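# Fold the napkin in half with two arms

## Task

Fold the napkin over onto itself so that one edge lies on the opposite edge, halving it.

## Robot and tools

Robot: two arms, left_arm and right_arm, each carrying a two-finger gripper and a wrist camera. Bases (scene frame): left_arm at (+0.024, +0.315, +0.048) m, right_arm at (+0.014, -0.304, +0.018) m, both turned only slightly about z. A camera stand sits behind the arms on the floor.

Frames. Scene frame: origin at table-top height halfway between the nominal bases, +x out over the table, +z up, +y toward left_arm (arm names are not image sides). Each arm reports its end_effector_position (m) and end_effector_quat_wxyz in its own base frame, and its offsets run along its own base axes; rotations turn about the Hand target position. Fixed cameras and the table use the scene frame. Gripper: fingers point along its +z, open and close along its y; the reported point lies between the pads, about 1 cm short of the tips. Reported positions can be off by a few cm, worse when reaching far.

execute_actions(actions, cameras). actions is a list of actions; each action is a list of up to 15 rows, one per 1/30 s step, and a short action repeats its last row to fill 15 steps. Each row is one list of 14 numbers covering both arms: dx, dy, dz, rx, ry, rz, opening for left_arm, then the same seven for right_arm. All lie in [-1, 1]. dx..rz are offsets, not poses: they count from the arm's Hand target as it stood when that action began (every row of an action counts from that same start, not from the prior row), so sending the same offset again moves further. Scale: 1.0 = 0.6 m or 180 degrees; rx, ry, rz form one rotation vector. A translation longer than 1.0 is shortened along its direction. opening is absolute: +1 fully open (0.093 m), -1 closed. Six zeros re-command the current Hand target; a 0 in the opening slot is itself a command, so resend the present opening to keep a gripper as is. Cameras: names list, ["all"], or []; images come by default only with an empty actions list, which also shows the fuller result.

move(target, speed, blend, opening_speed, grip_force, blocking, cameras). target is one 14-number row as above, or a list of up to 15 such rows; every row is an offset from the same starting Hand targets, not from the row before. Paths are straight, end together, last 0.5 s to 10 s (cut off at 10 s). speed: m/s, 0.002 to 2.9, default 0.25 (turn rate up to twice that in rad/s); one value or one per target. blend: m, corner rounding per target; 0 means stop at each. opening_speed: per second on the -1..+1 scale, at least 0.2. grip_force: N per pad, 10 to 50 (50 = full, the default); one number or one per arm; it persists, and lower values close slowly (about 16 s from open at 10). blocking=false returns after about 0.5 s while the move continues. Moves do not avoid obstacles or the other arm; faster moves stray and overshoot more. Avoid paths near an arm's own base. The result adds a "move:" line: done, off_target, moving, held or fault, plus limits (paced = pose clipped, held = steps withheld). done means within 10 mm and 2 degrees; neither done nor off_target reports contact.

wait(seconds 0 to 10, cameras): lets time pass with last commands held; a running move continues. stop(cameras): brakes a running move. zoom_image(camera, region [x0, y0, x1, y1] pixels, top-left origin, max 504x504): enlarges part of a camera's latest image; cameras are cam_head_left, cam_head_right, cam_high, cam_low, cam_left_wrist, cam_right_wrist, each 672x504. finished_scene(scene): ends the current scene for good; pass its number; the goal must hold with the robot released.

Control behaviour. Each step the commanded orientation is limited to 40 degrees from the measured one. Hand target is your last command after that clip. Grippers often settle short or sag and tilt under friction and weight; check position and orientation after moves and send the missing distance as a new offset. Tiny moves may not happen or may go astray. An arm blocked by something keeps pushing until commanded back past its gripper.

Gripping. grip_measured: +1 open, -1 closed; pads meet near -0.94; each mm of object width adds about 0.0208; readings may be up to 0.02 too high. Fully closed on nothing or on thin stock both read below -0.94, so check images. To hold, keep sending the closing value; to release, send well above the width reading. Pads squeeze about 50-65 N. Joint positions end with gripper gap in m.

Other result lines: Joint velocities (may read "within noise"), Joint torques (include arm weight; joints 1-3 wrap at ±28 N m), Tool commands, Motor temperatures. Joint ranges (rad): waist -2.618..3.054, shoulder 0..3.142, elbow 0..3.142 (straight 2.901), wrist pitch ±1.571, wrist yaw ±1.571, wrist roll ±2.094.

Heat: holding loads, stretched poses or pushing unreachable targets warm motors; MOTOR HOT appears at 75 °C, at 90 °C an over-temperature fault parks that arm for the rest of the scene, at 100 °C it collapses.

Avoid: the napkin leaving the table or being left off it; hard hits on fixed or heavy objects; grippers, housings or wrist cameras touching each other (the clearance check does not catch that); one gripper closing on the other's fingers; dropping or releasing things in motion; hard presses and arm stops.

Each tool is called after "Emit:" by a JSON object that holds its "op" and its "data", one argument or row to a line.

## Session

Emit:
{"op": "execute_actions", "data": {
  "actions": []
}}

Scene clock: 0.00 s.
left_arm: end_effector_position=(+0.3917, -0.0219, +0.0922) grip_measured=+1.000 end_effector_quat_wxyz=(+0.588, +0.031, +0.808, -0.018) | right_arm: end_effector_position=(+0.3916, -0.0137, +0.0897) grip_measured=+1.000 end_effector_quat_wxyz=(+0.549, +0.045, +0.833, -0.049)
Joint positions: left_arm=[-0.047 1.583 0.353 0.918 0.021 0.014 0.093] | right_arm=[0.035 1.522 0.415 0.699 0.163 0.036 0.093]
Joint velocities: within noise
Joint torques (N m): no reading
Motor temperatures (°C): left_arm=[28 37 34 36 25 30 28] | right_arm=[27 42 42 40 30 25 28]
Heat: left arm: 37 °C; right arm: 42 °C.
Hand target: left_arm +0.3936, -0.0220, +0.0966; +0.593, +0.031, +0.804, -0.018 | right_arm +0.3966, -0.0136, +0.1015; +0.565, +0.046, +0.822, -0.048
Tool commands: left_gripper/opening=+1.0 right_gripper/opening=+1.0

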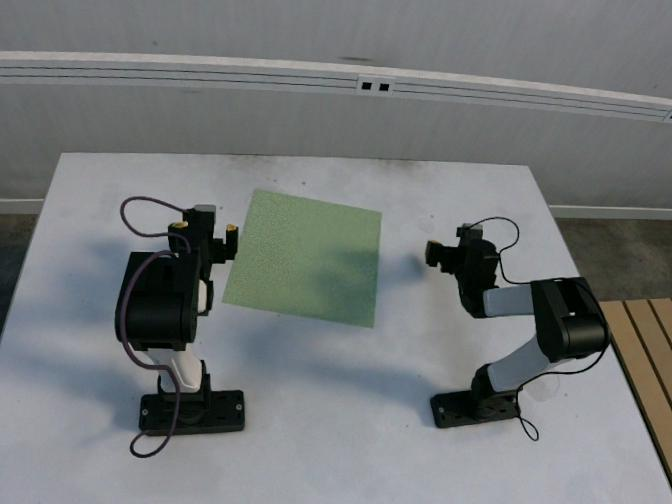

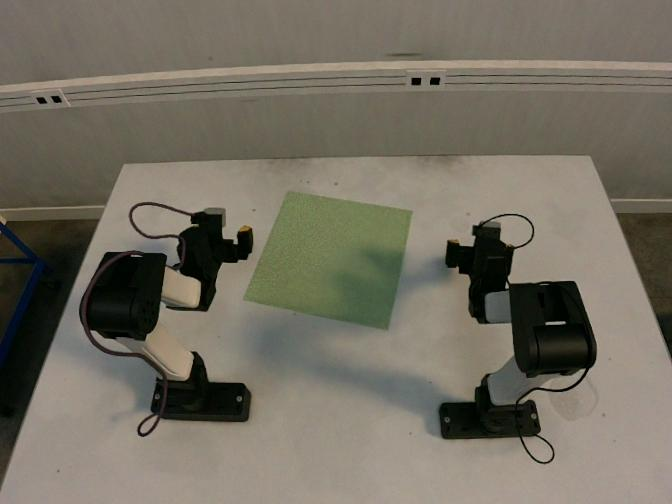

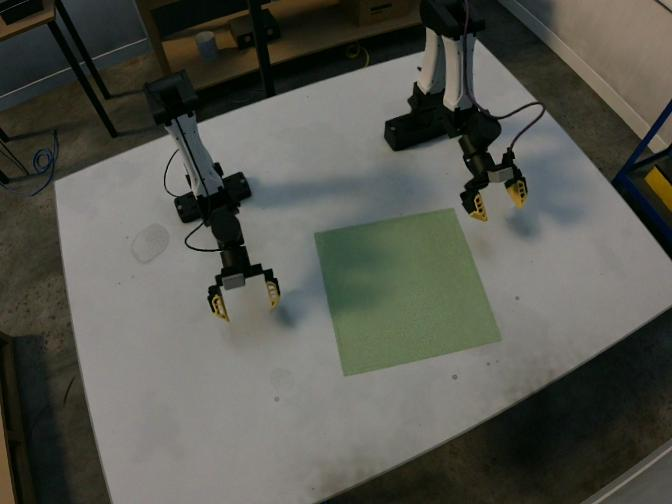

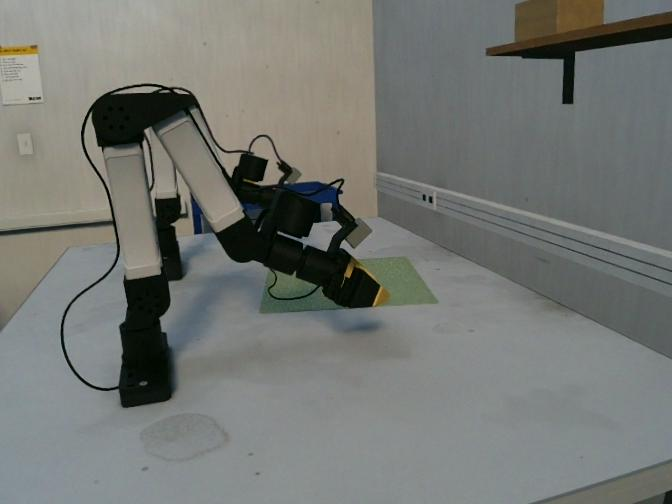

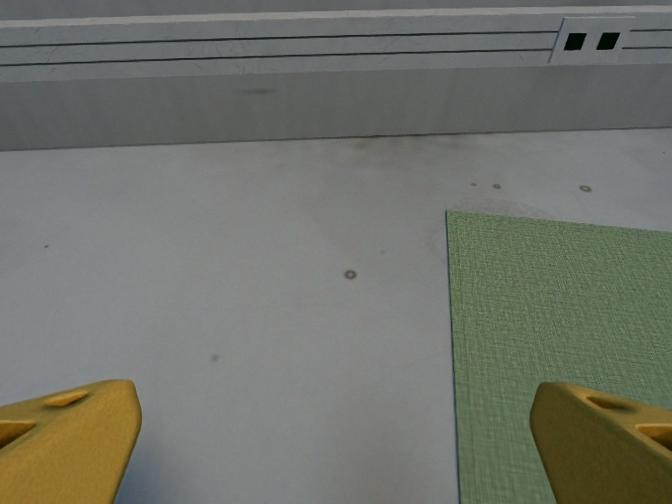

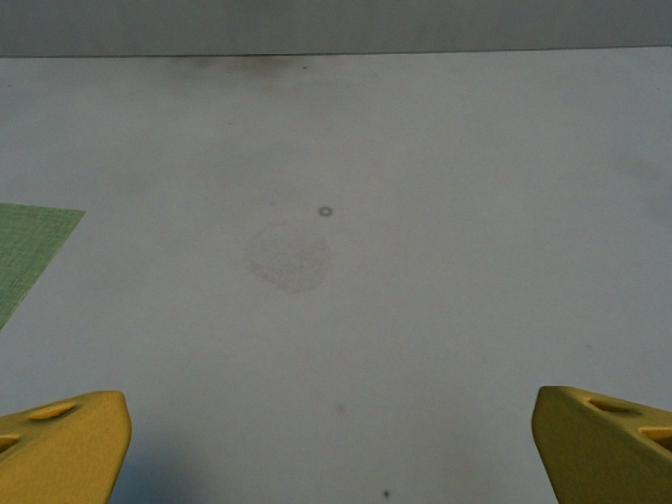

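Emit:
{"op": "move", "data": {
  "target": [-0.236,0,-0.06,0.0123,0.405,0.021,-0.4,-0.311,0.389,-0.03,0.0325,0.383,0.031,-0.4],
  "speed": 0.35,
  "cameras": ["all"]
}}

Scene clock: 89.60 s.
left_arm: end_effector_position=(+0.2472, -0.0181, +0.0565) grip_measured=-0.397 end_effector_quat_wxyz=(-0.003, +0.003, +1.000, +0.004) | right_arm: end_effector_position=(+0.2058, +0.2113, +0.0787) grip_measured=-0.398 end_effector_quat_wxyz=(+0.000, -0.006, +1.000, -0.010)
Joint positions: left_arm=[-0.079 1.531 0.975 -1.021 -0.008 -0.073 0.026] | right_arm=[0.806 1.693 1.235 -1.127 0.013 0.794 0.026]
Joint torques (N m): left_arm=[-0.73 -4.94 8.79 0.36 0.01 -0.21] | right_arm=[0.23 -5 8.54 0.21 -0.12 0.21]
Motor temperatures (°C): left_arm=[28 40 38 41 25 29 28] | right_arm=[27 45 46 49 29 25 27]
Heat: left arm: 41 °C; right arm: 49 °C.
Hand target: left_arm +0.2520, -0.0220, +0.0606; -0.001, +0.000, +1.000, +0.000 | right_arm +0.2100, +0.2198, +0.0836; -0.001, +0.001, +1.000, +0.000
Off the commanded pose: left_arm 0.007 m, 1 deg | right_arm 0.011 m, 1 deg.
move: off_target (right_arm)

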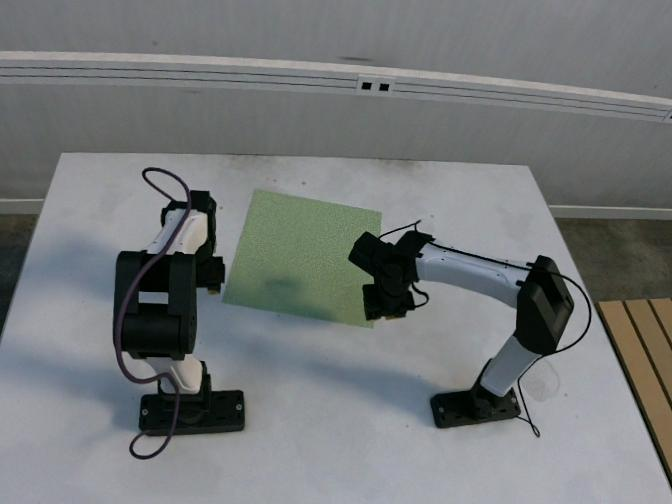

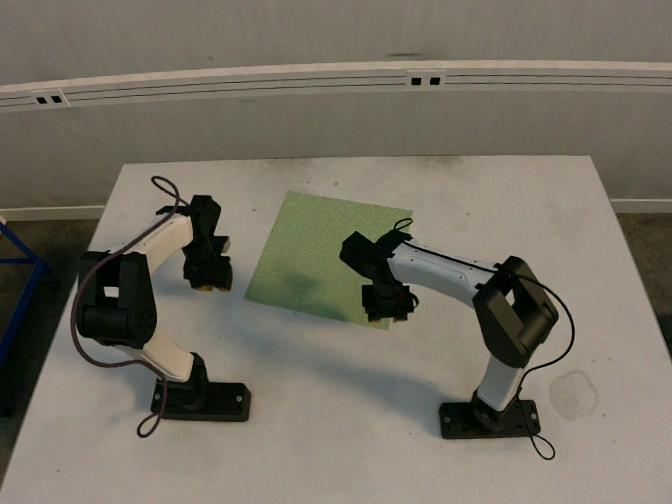

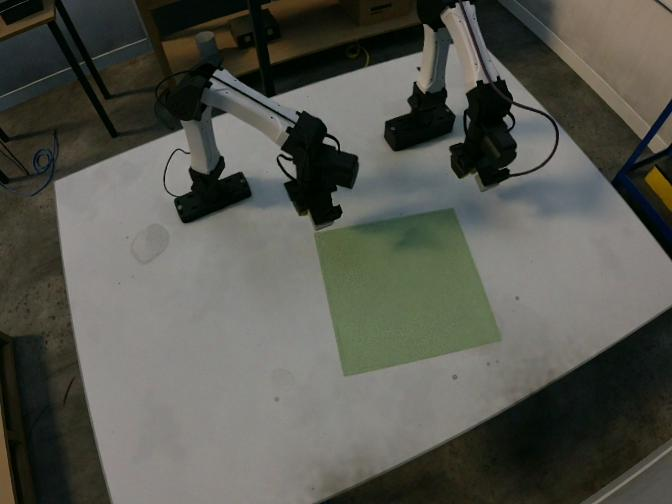

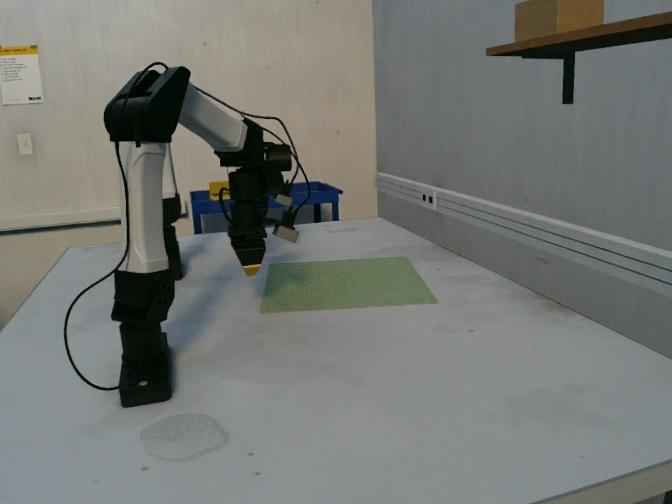

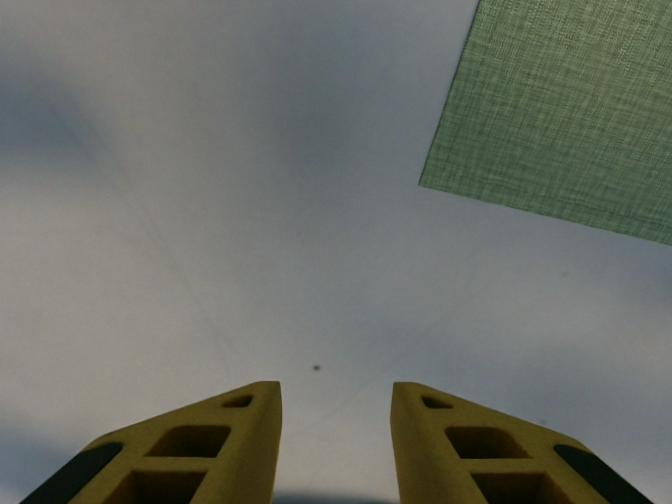

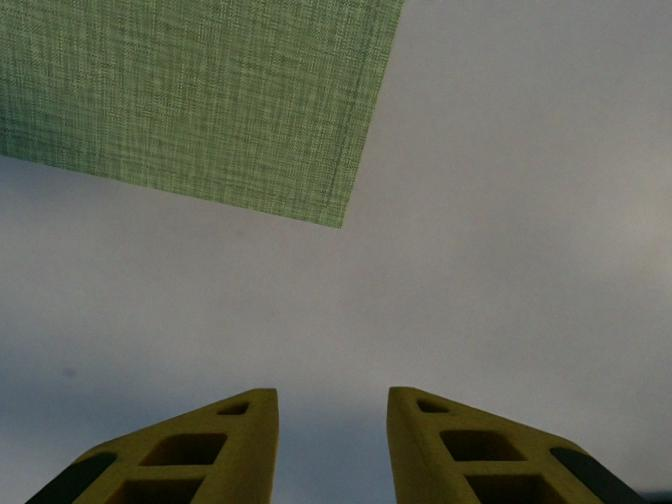

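Emit:
{"op": "move", "data": {
  "target": [0.033,-0.05,-0.105,0,0,-0.07,-0.4,0.033,0.0,-0.095,0,0,-0.07,-0.4],
  "speed": 0.2,
  "cameras": ["cam_left_wrist","cam_right_wrist","cam_head_left"]
}}

Scene clock: 108.87 s.
left_arm: end_effector_position=(+0.2734, -0.0495, +0.0022) grip_measured=-0.397 end_effector_quat_wxyz=(+0.001, +0.099, +0.995, +0.003) | right_arm: end_effector_position=(+0.2310, +0.2204, +0.0328) grip_measured=-0.398 end_effector_quat_wxyz=(+0.007, +0.101, +0.995, +0.000)
Joint positions: left_arm=[-0.183 1.727 0.947 -0.788 -0.007 0.015 0.026] | right_arm=[0.768 1.813 1.189 -0.938 0.011 0.969 0.026]
Joint torques (N m): left_arm=[-0.55 -6.35 5.11 0.7 0.01 0.05] | right_arm=[-0.29 -6.09 4.38 0.54 -0.09 0.23]
Motor temperatures (°C): left_arm=[28 39 38 37 24 29 27] | right_arm=[27 45 46 44 28 25 27]
Heat: left arm: 39 °C; right arm: 46 °C.
Hand target: left_arm +0.2719, -0.0520, -0.0023; -0.001, +0.109, +0.994, +0.000 | right_arm +0.2298, +0.2198, +0.0266; -0.001, +0.110, +0.994, +0.000
Off the commanded pose: left_arm 0.005 m, 1 deg | right_arm 0.006 m, 1 deg.
move: done
Images, in order (width x height): cam_head_left 672x504, cam_left_wrist 672x504, cam_right_wrist 672x504.

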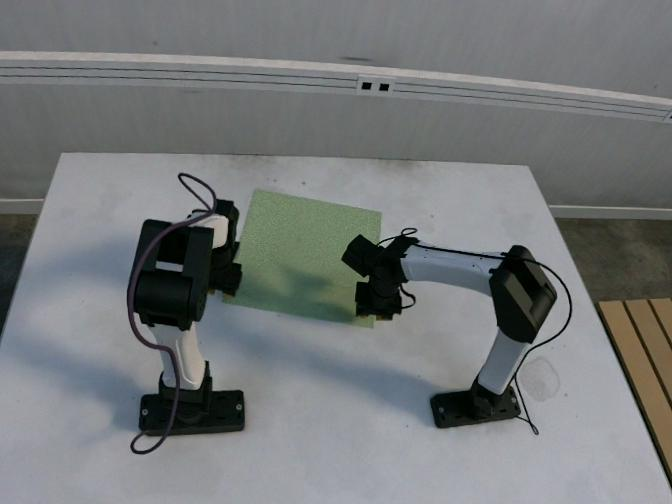

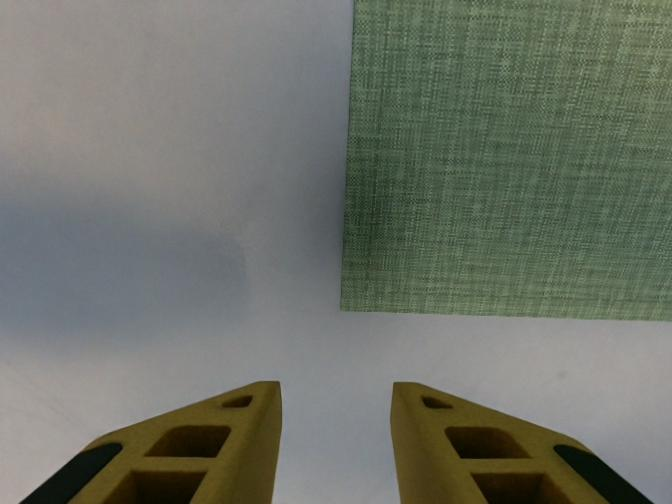

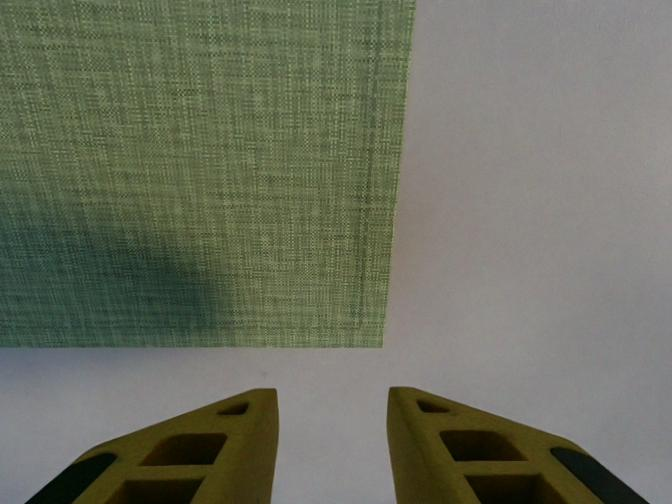

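Emit:
{"op": "move", "data": {
  "target": [0.0427,-0.0397,-0.052,0,0,0,-0.4,0.0327,-0.007,-0.052,0,0,0,-0.4],
  "speed": 0.2,
  "cameras": ["cam_left_wrist","cam_right_wrist"]
}}

Scene clock: 134.73 s.
left_arm: end_effector_position=(+0.2878, -0.0703, -0.0339) grip_measured=-0.397 end_effector_quat_wxyz=(-0.012, +0.114, +0.993, +0.005) | right_arm: end_effector_position=(+0.2512, +0.2161, +0.0020) grip_measured=-0.398 end_effector_quat_wxyz=(+0.007, +0.116, +0.993, +0.000)
Joint positions: left_arm=[-0.243 1.894 0.99 -0.692 -0.006 -0.015 0.026] | right_arm=[0.716 1.904 1.175 -0.832 0.01 0.948 0.026]
Joint torques (N m): left_arm=[-0.55 -7.09 7.43 0.6 0 -0.19] | right_arm=[-0.18 -6.41 4.25 0.52 -0.08 -0.06]
Heat: left arm: 40 °C; right arm: 46 °C.
Hand target: left_arm +0.2974, -0.0758, -0.0335; -0.001, +0.109, +0.994, +0.000 | right_arm +0.2494, +0.2156, -0.0047; -0.001, +0.110, +0.994, +0.000
Off the commanded pose: left_arm 0.011 m, 2 deg | right_arm 0.007 m, 1 deg.
move: off_target (left_arm)
Images, in order (width x height): cam_left_wrist 672x504, cam_right_wrist 672x504.

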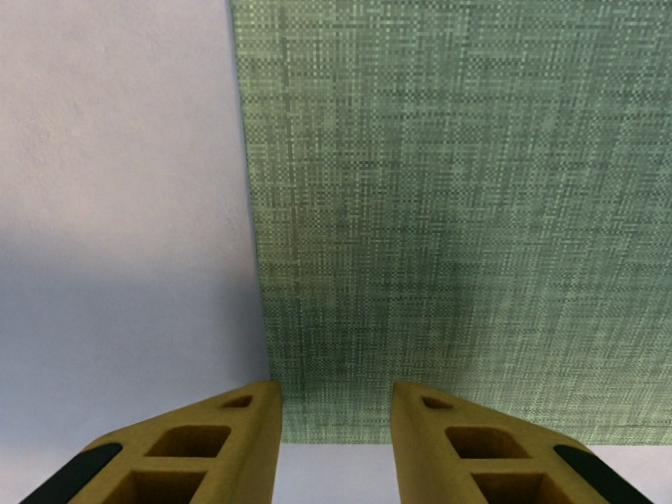

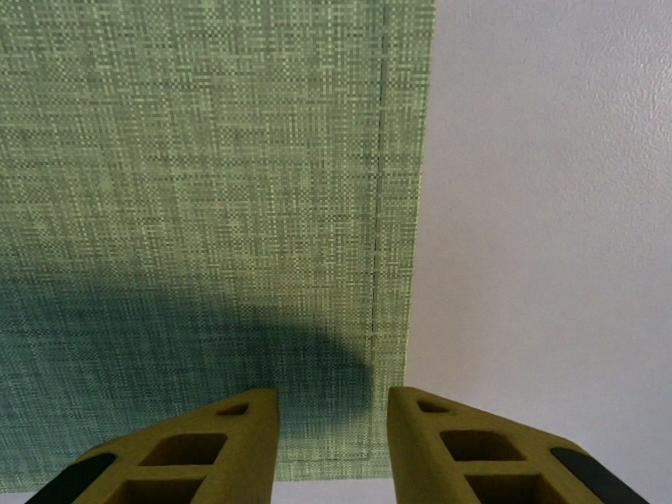

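Emit:
{"op": "move", "data": {
  "target": [
    [-0.0107,-0.0128,0,0,0,0,-0.5,-0.009,0.0173,0,0,0,0,-0.5],
    [-0.0107,-0.0128,-0.018,0,0,0,-0.5,-0.009,0.0173,-0.018,0,0,0,-0.5]
  ],
  "speed": [0.1,0.03],
  "cameras": ["cam_left_wrist","cam_right_wrist","cam_low"]
}}

Scene clock: 153.33 s.
left_arm: end_effector_position=(+0.2927, -0.0807, -0.0376) grip_measured=-0.497 end_effector_quat_wxyz=(+0.000, +0.113, +0.994, +0.003) | right_arm: end_effector_position=(+0.2466, +0.2238, -0.0033) grip_measured=-0.498 end_effector_quat_wxyz=(+0.006, +0.105, +0.994, -0.001)
Joint positions: left_arm=[-0.272 1.906 0.99 -0.654 -0.006 -0.045 0.021] | right_arm=[0.742 1.921 1.175 -0.817 0.01 0.953 0.021]
Joint torques (N m): left_arm=[-0.59 -7.01 4.52 0.8 0 -0.22] | right_arm=[0.42 -5.5 3.66 0.74 -0.08 0.22]
Heat: left arm: 40 °C; right arm: 45 °C.
Hand target: left_arm +0.2910, -0.0835, -0.0444; -0.001, +0.109, +0.994, +0.000 | right_arm +0.2440, +0.2260, -0.0155; -0.001, +0.111, +0.994, +0.000
Off the commanded pose: left_arm 0.008 m, 1 deg | right_arm 0.013 m, 1 deg.
move: off_target (right_arm)
Images, in order (width x height): cam_low 672x504, cam_left_wrist 672x504, cam_right_wrist 672x504.

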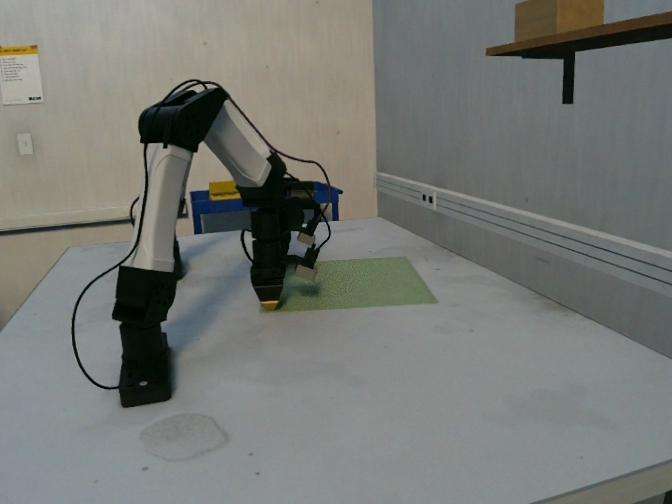

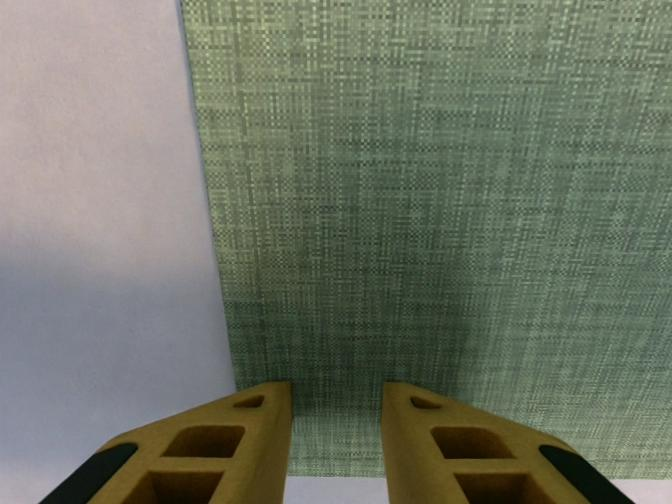

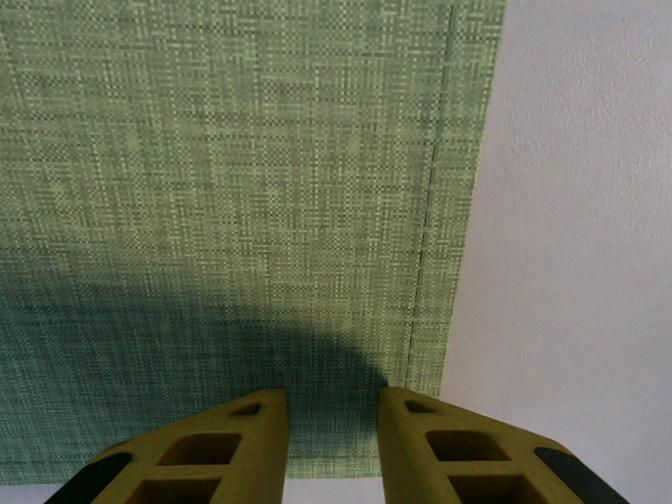

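Emit:
{"op": "move", "data": {
  "target": [
    [-0.0162,0.0035,0.012,0,0,0,-0.5,-0.0163,0.0035,0.018,0,0,0,-0.5],
    [-0.0162,0.0035,-0.008,0,0,0,-0.5,-0.0163,0.0035,-0.022,0,0,0,-0.5]
  ],
  "speed": [0.1,0.03],
  "cameras": ["cam_left_wrist","cam_right_wrist"]
}}

Scene clock: 168.80 s.
left_arm: end_effector_position=(+0.2890, -0.0797, -0.0381) grip_measured=-0.497 end_effector_quat_wxyz=(+0.006, +0.112, +0.994, +0.002) | right_arm: end_effector_position=(+0.2420, +0.2284, -0.0047) grip_measured=-0.498 end_effector_quat_wxyz=(+0.010, +0.109, +0.994, +0.004)
Joint positions: left_arm=[-0.272 1.888 0.96 -0.632 -0.006 -0.048 0.021] | right_arm=[0.762 1.913 1.156 -0.794 0.01 0.979 0.021]
Joint torques (N m): left_arm=[-0.77 -6.78 2.67 0.95 -0.01 -0.2] | right_arm=[0.85 -4.31 1.28 1.12 -0.07 0.21]
Heat: left arm: 41 °C; right arm: 45 °C.
Hand target: left_arm +0.2814, -0.0814, -0.0492; -0.001, +0.109, +0.994, +0.000 | right_arm +0.2342, +0.2281, -0.0286; -0.001, +0.111, +0.994, +0.000
Off the commanded pose: left_arm 0.014 m, 1 deg | right_arm 0.025 m, 1 deg.
move: off_target (left_arm, right_arm)
Images, in order (width x height): cam_left_wrist 672x504, cam_right_wrist 672x504.

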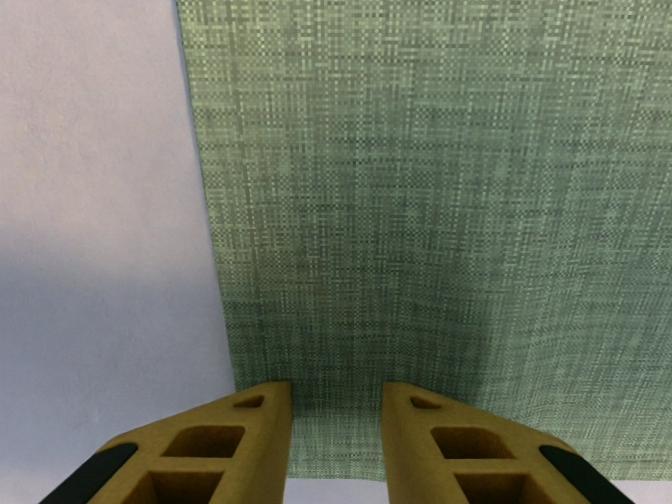

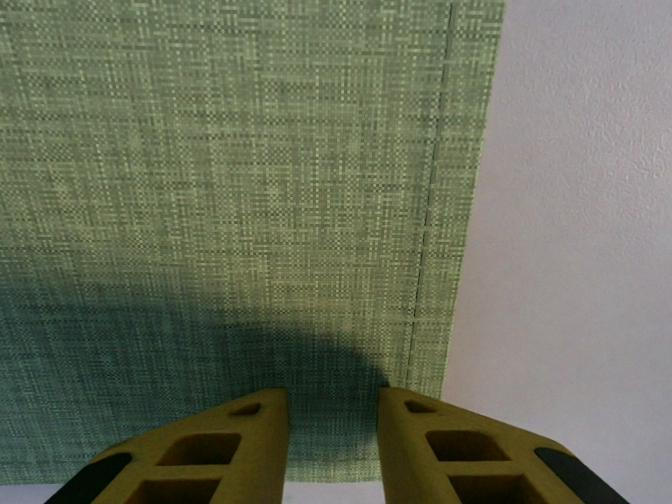

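Emit:
{"op": "move", "data": {
  "target": [
    [-0.0045,0.0018,0.0445,0,0,0,-0.5,-0.0037,0.0027,0.0627,0,0,0,-0.5],
    [-0.0045,0.0018,0.006,0,0,0,-0.5,-0.0037,0.0027,0.018,0,0,0,-0.5]
  ],
  "speed": [0.1,0.04],
  "cameras": ["cam_left_wrist","cam_right_wrist"]
}}

Scene clock: 202.87 s.
left_arm: end_effector_position=(+0.2803, -0.0773, -0.0378) grip_measured=-0.497 end_effector_quat_wxyz=(+0.000, +0.112, +0.994, +0.003) | right_arm: end_effector_position=(+0.2355, +0.2270, -0.0040) grip_measured=-0.499 end_effector_quat_wxyz=(+0.004, +0.107, +0.994, -0.004)
Joint positions: left_arm=[-0.272 1.867 0.933 -0.638 -0.006 -0.048 0.021] | right_arm=[0.772 1.91 1.155 -0.817 0.01 0.987 0.021]
Joint torques (N m): left_arm=[-0.73 -6.38 4.1 0.89 -0.01 -0.19] | right_arm=[0.68 -5.61 2.58 0.91 -0.07 0.21]
Motor temperatures (°C): left_arm=[28 40 36 33 24 29 27] | right_arm=[27 45 41 39 28 25 27]
Heat: left arm: 40 °C; right arm: 45 °C.
Hand target: left_arm +0.2786, -0.0803, -0.0456; -0.001, +0.109, +0.994, +0.000 | right_arm +0.2319, +0.2296, -0.0179; -0.001, +0.110, +0.994, +0.000
Off the commanded pose: left_arm 0.008 m, 0 deg | right_arm 0.014 m, 1 deg.
move: off_target (right_arm)
Images, in order (width x height): cam_left_wrist 672x504, cam_right_wrist 672x504.

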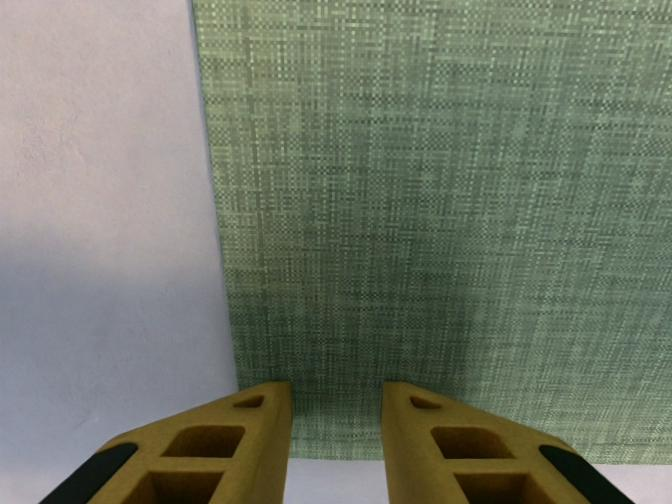

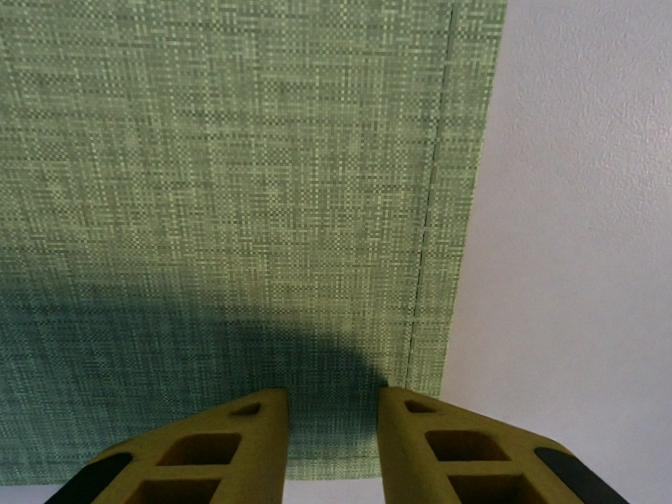

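Emit:
{"op": "move", "data": {
  "target": [
    [-0.0113,0.0025,0.0333,0,0,0,-0.5,-0.0163,0.0035,0.05,0,0,0,-0.5],
    [-0.0113,0.0025,-0.001,0,0,0,-0.5,-0.0163,0.0035,0.0,0,0,0,-0.5],
    [-0.0113,0.0025,-0.001,0,0,0,-1,-0.0163,0.0035,0.0,0,0,0,-1],
    [0.015,-0.004,0.1,0,0,0,-1,0.01,-0.004,0.1,0,0,0,-1]
  ],
  "speed": [0.1,0.04,0.04,0.1],
  "grip_force": 40,
  "cameras": ["all"]
}}

Scene clock: 228.07 s.
left_arm: end_effector_position=(+0.2813, -0.0805, +0.0042) grip_measured=-0.985 end_effector_quat_wxyz=(-0.015, +0.114, +0.993, +0.000) | right_arm: end_effector_position=(+0.2268, +0.2206, +0.0215) grip_measured=-0.973 end_effector_quat_wxyz=(-0.024, +0.115, +0.993, -0.023)
Joint positions: left_arm=[-0.276 1.801 1.046 -0.846 0.005 -0.048 0] | right_arm=[0.767 1.884 1.231 -0.984 -0.008 0.998 0]
Joint torques (N m): left_arm=[-0.35 -9.5 7.77 0.31 -0.11 -0.19] | right_arm=[-0.32 -10.95 7.62 0.12 0.08 -0.08]
Heat: left arm: 41 °C; right arm: 45 °C.
Hand target: left_arm +0.2876, -0.0827, +0.0144; -0.001, +0.109, +0.994, +0.000 | right_arm +0.2381, +0.2273, +0.0422; -0.001, +0.111, +0.994, +0.000
Off the commanded pose: left_arm 0.012 m, 2 deg | right_arm 0.024 m, 4 deg.
grip_force (N): 40, 40
move: off_target (left_arm, right_arm); target 3's new opening was sent with right_arm's hand 0.014 m and 1 deg from that target

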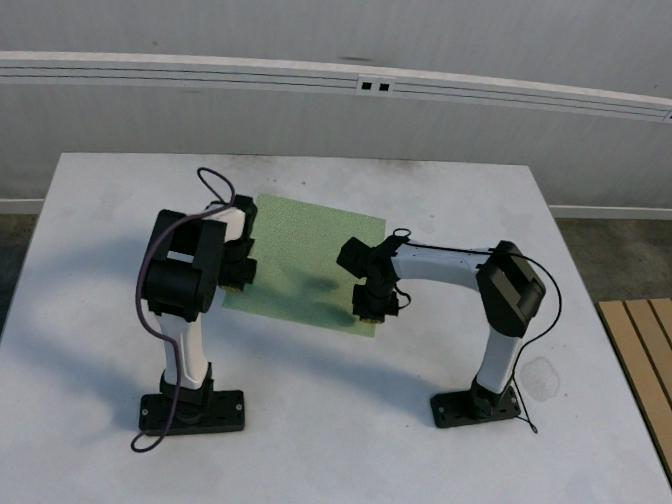

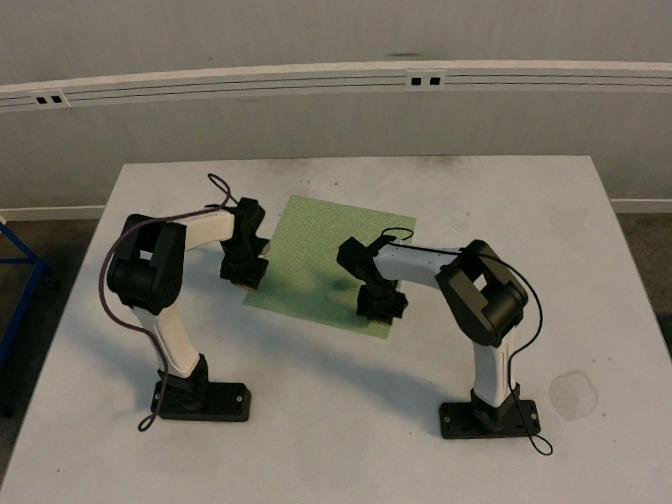

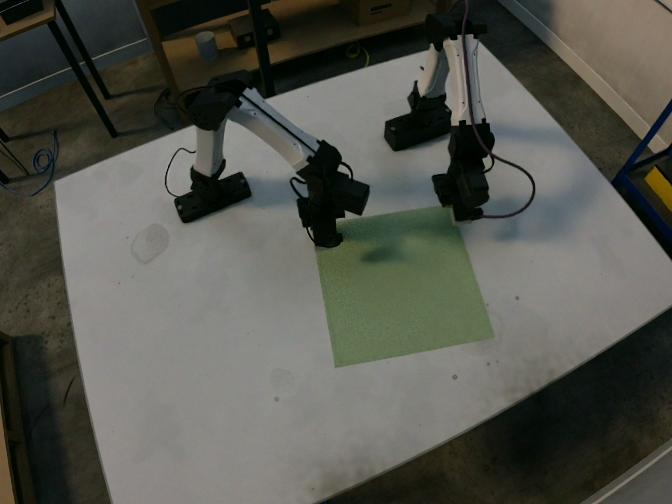

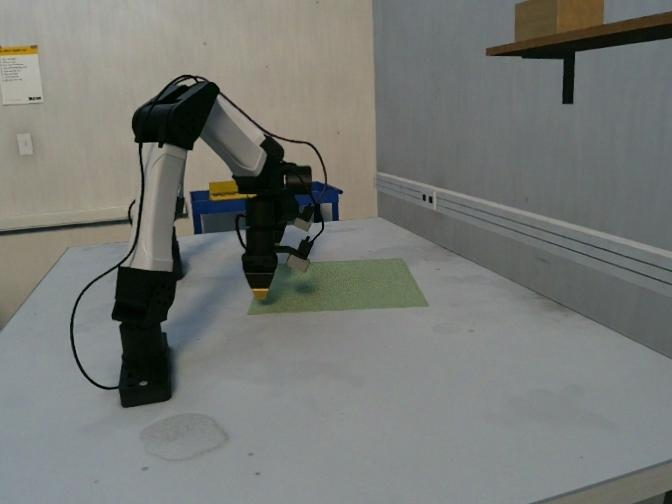

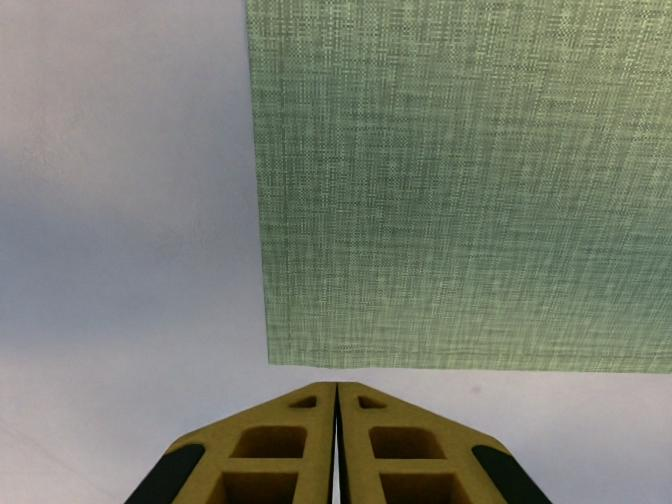

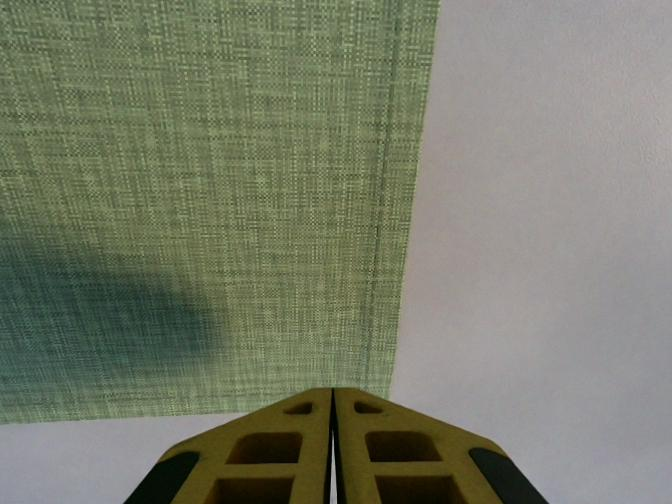

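Emit:
{"op": "zoom_image", "data": {
  "camera": "cam_high",
  "region": [260, 180, 400, 285]
}}

Emit:
{"op": "zoom_image", "data": {
  "camera": "cam_right_wrist",
  "region": [180, 330, 500, 504]
}}

Scaled by 3.600 from the camera's 672x504 image, which has a finer 960x720 frame.

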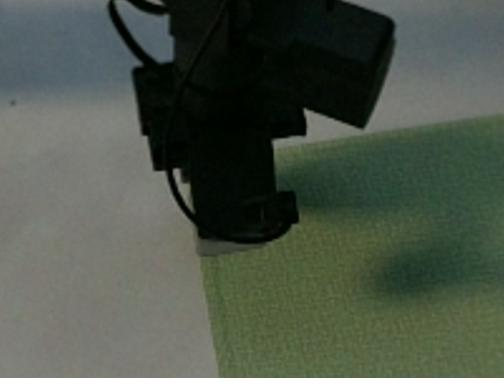

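Scaled by 1.575 from the camera's 672x504 image, which has a finer 960x720 frame.

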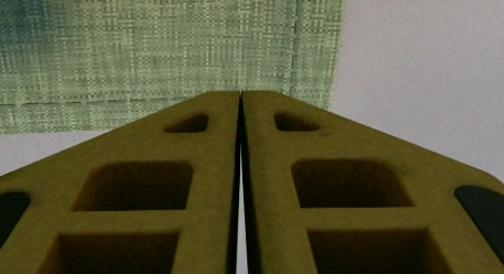

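Emit:
{"op": "move", "data": {
  "target": [-0.0355,0.0178,-0.014,0,0,-0.5,-0.45,-0.049,-0.009,-0.0137,0,0,0.5,-0.45],
  "speed": 0.4,
  "cameras": ["cam_left_wrist","cam_right_wrist","cam_low"]
}}

Scene clock: 307.87 s.
left_arm: end_effector_position=(+0.2647, -0.0739, +0.0026) grip_measured=-0.453 end_effector_quat_wxyz=(-0.011, +0.778, +0.628, -0.006) | right_arm: end_effector_position=(+0.2064, +0.2202, +0.0239) grip_measured=-0.452 end_effector_quat_wxyz=(-0.025, -0.617, +0.786, +0.000)
Joint positions: left_arm=[-0.274 1.739 0.962 -0.82 -0.003 1.509 0.023] | right_arm=[0.814 1.814 1.15 -0.956 -0.007 -0.518 0.024]
Joint torques (N m): left_arm=[0.47 -9.13 4.75 0.51 0.01 0.09] | right_arm=[0.31 -10.65 4.01 0.38 0.02 -0.06]
Motor temperatures (°C): left_arm=[27 47 39 29 24 28 27] | right_arm=[27 63 47 35 27 25 26]
Heat: left arm: 47 °C; right arm: 63 °C.
Hand target: left_arm +0.2662, -0.0721, +0.0060; -0.001, +0.780, +0.625, +0.001 | right_arm +0.2086, +0.2219, +0.0340; -0.001, -0.625, +0.781, +0.000
Off the commanded pose: left_arm 0.004 m, 1 deg | right_arm 0.011 m, 3 deg.
grip_force (N): 40, 40
move: off_target (right_arm)
Images, in order (width x height): cam_low 672x504, cam_left_wrist 672x504, cam_right_wrist 672x504.

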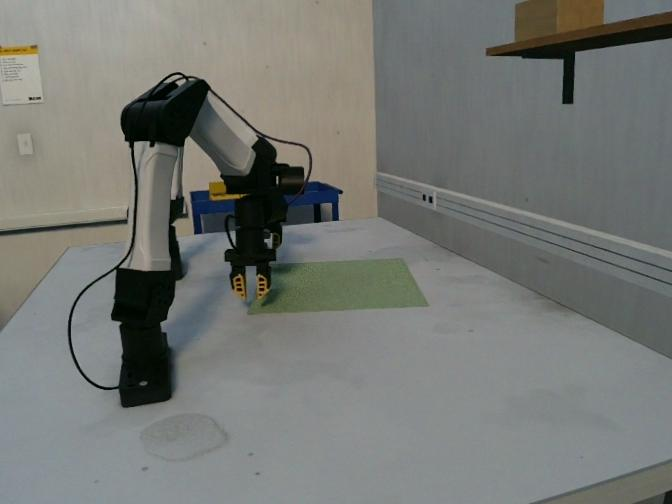

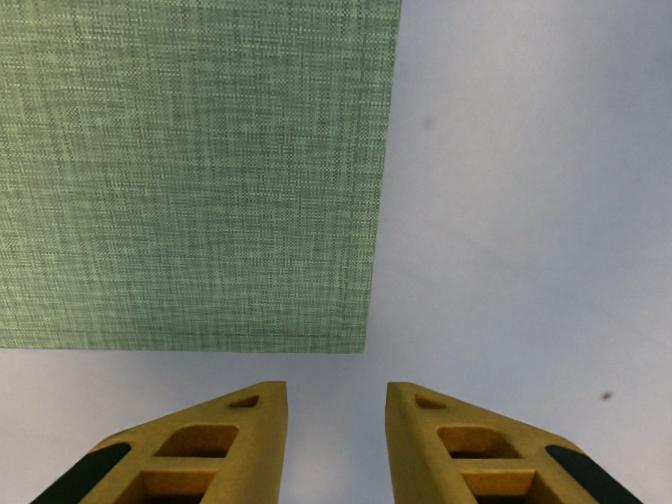

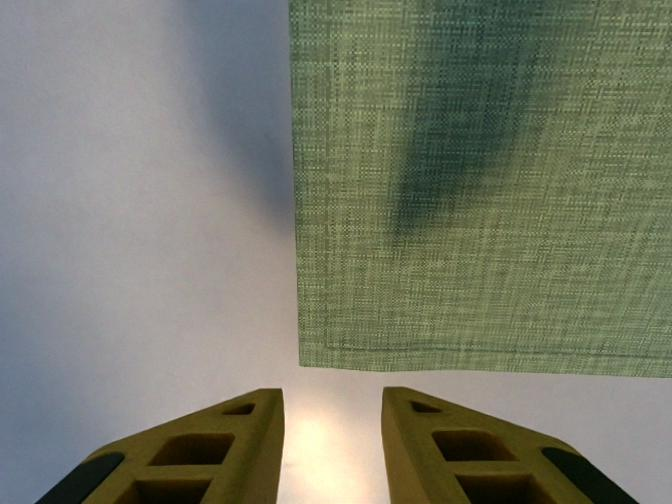

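Emit:
{"op": "move", "data": {
  "target": [
    [-0.0082,0.0017,-0.06,0,0,0,-0.45,-0.0082,0.0017,-0.06,0,0,0,-0.45],
    [-0.0082,0.0017,-0.095,0,0,0,-0.45,-0.0082,0.0017,-0.095,0,0,0,-0.45],
    [-0.0082,0.0017,-0.095,0,0,0,-1,-0.0082,0.0017,-0.095,0,0,0,-1],
    [-0.0082,0.0017,-0.01,0,0,0,-1,-0.0082,0.0017,-0.01,0,0,0,-1]
  ],
  "speed": [0.15,0.04,0.04,0.1],
  "grip_force": 40,
  "cameras": ["cam_left_wrist","cam_right_wrist","cam_low"]
}}

Scene clock: 335.13 s.
left_arm: end_effector_position=(+0.2556, -0.0711, -0.0085) grip_measured=-0.984 end_effector_quat_wxyz=(-0.010, +0.778, +0.628, -0.005) | right_arm: end_effector_position=(+0.1993, +0.2125, +0.0095) grip_measured=-0.972 end_effector_quat_wxyz=(-0.026, -0.622, +0.783, -0.011)
Joint positions: left_arm=[-0.274 1.726 0.895 -0.761 -0.004 1.51 0] | right_arm=[0.825 1.807 1.077 -0.895 0.013 -0.518 0]
Joint torques (N m): left_arm=[0.39 -8.31 7.34 0.18 0.02 0.06] | right_arm=[0.55 -9.98 7.38 0.03 -0.17 0.06]
Motor temperatures (°C): left_arm=[27 46 38 29 24 28 27] | right_arm=[27 57 44 34 27 25 26]
Heat: left arm: 46 °C; right arm: 57 °C.
Hand target: left_arm +0.2613, -0.0710, -0.0001; -0.001, +0.780, +0.625, +0.000 | right_arm +0.2037, +0.2229, +0.0280; -0.001, -0.625, +0.781, +0.000
Off the commanded pose: left_arm 0.010 m, 1 deg | right_arm 0.022 m, 3 deg.
grip_force (N): 40, 40
move: off_target (right_arm); target 3's new opening was sent with right_arm's hand 0.019 m and 1 deg from that target
Images, in order (width x height): cam_low 672x504, cam_left_wrist 672x504, cam_right_wrist 672x504.

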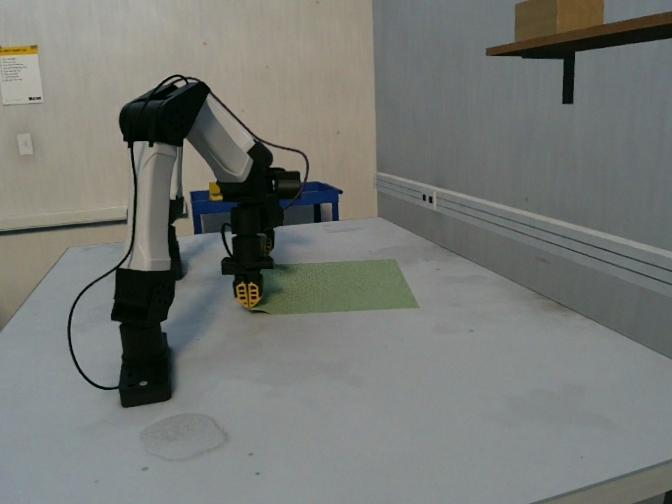

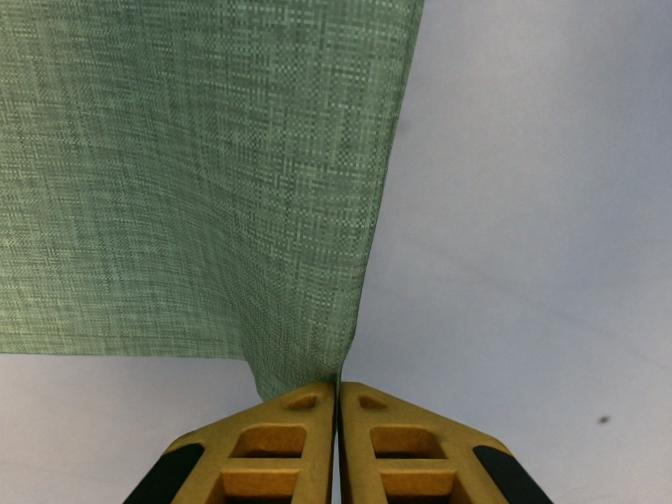

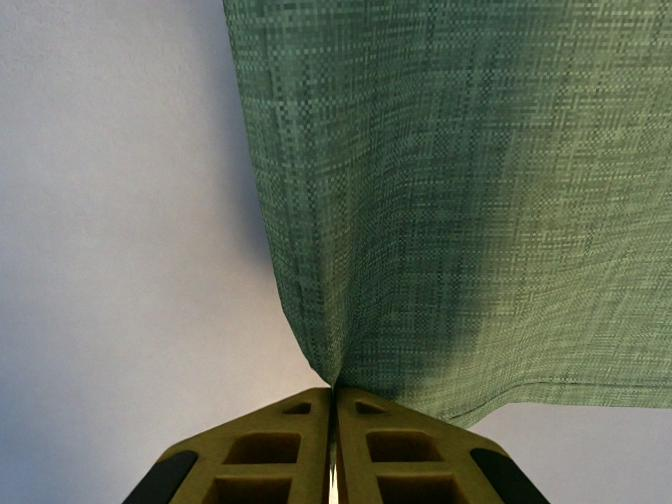

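Emit:
{"op": "move", "data": {
  "target": [-0.081,0.0183,0,0,0,0,-1,-0.081,0.022,0.0,0,0,0,-1],
  "speed": 0.15,
  "cameras": ["cam_head_left","cam_head_right","cam_high","cam_right_wrist"]
}}

Scene clock: 376.93 s.
left_arm: end_effector_position=(+0.2159, -0.0600, -0.0013) grip_measured=-0.984 end_effector_quat_wxyz=(-0.003, +0.778, +0.628, +0.000) | right_arm: end_effector_position=(+0.1581, +0.2365, +0.0193) grip_measured=-0.972 end_effector_quat_wxyz=(-0.011, -0.630, +0.777, -0.009)
Joint positions: left_arm=[-0.274 1.544 0.733 -0.764 -0.004 1.51 0] | right_arm=[0.987 1.742 1.041 -0.897 0.01 -0.375 0]
Joint torques (N m): left_arm=[-0.32 -6.67 4.86 0.38 0.03 -0.03] | right_arm=[0.24 -9.69 3.99 0.25 -0.12 0.21]
Motor temperatures (°C): left_arm=[27 44 38 28 24 28 27] | right_arm=[26 59 46 33 27 25 26]
Heat: left arm: 44 °C; right arm: 59 °C.
Hand target: left_arm +0.2129, -0.0601, +0.0000; -0.001, +0.780, +0.625, +0.001 | right_arm +0.1550, +0.2361, +0.0279; -0.001, -0.625, +0.781, +0.000
Off the commanded pose: left_arm 0.003 m, 0 deg | right_arm 0.009 m, 2 deg.
grip_force (N): 40, 40
move: done
Images, in order (width x height): cam_head_left 672x504, cam_head_right 672x504, cam_high 672x504, cam_right_wrist 672x504.

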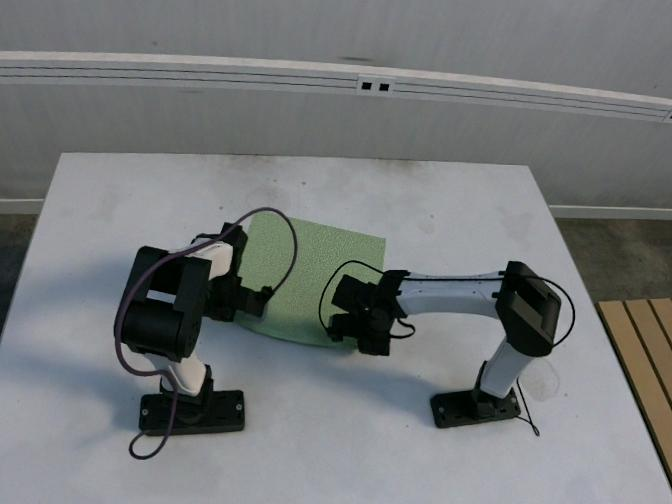

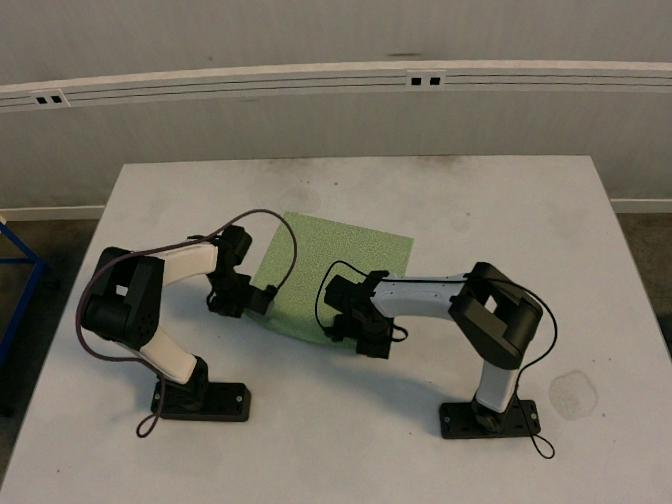

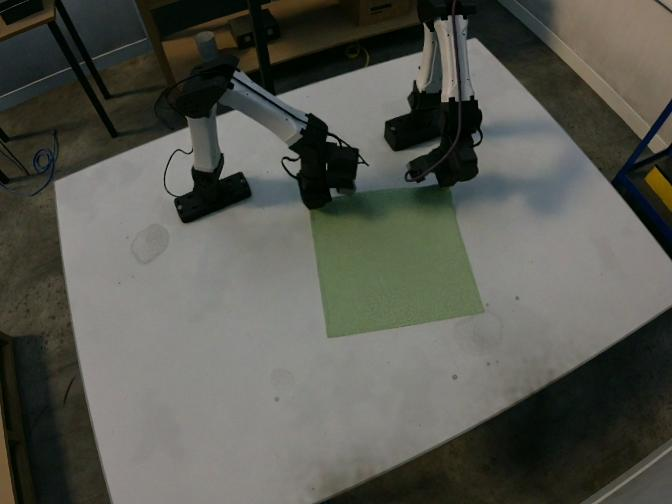

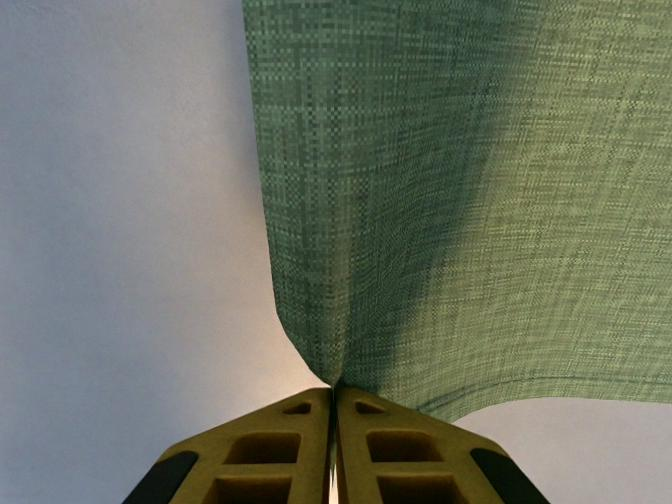

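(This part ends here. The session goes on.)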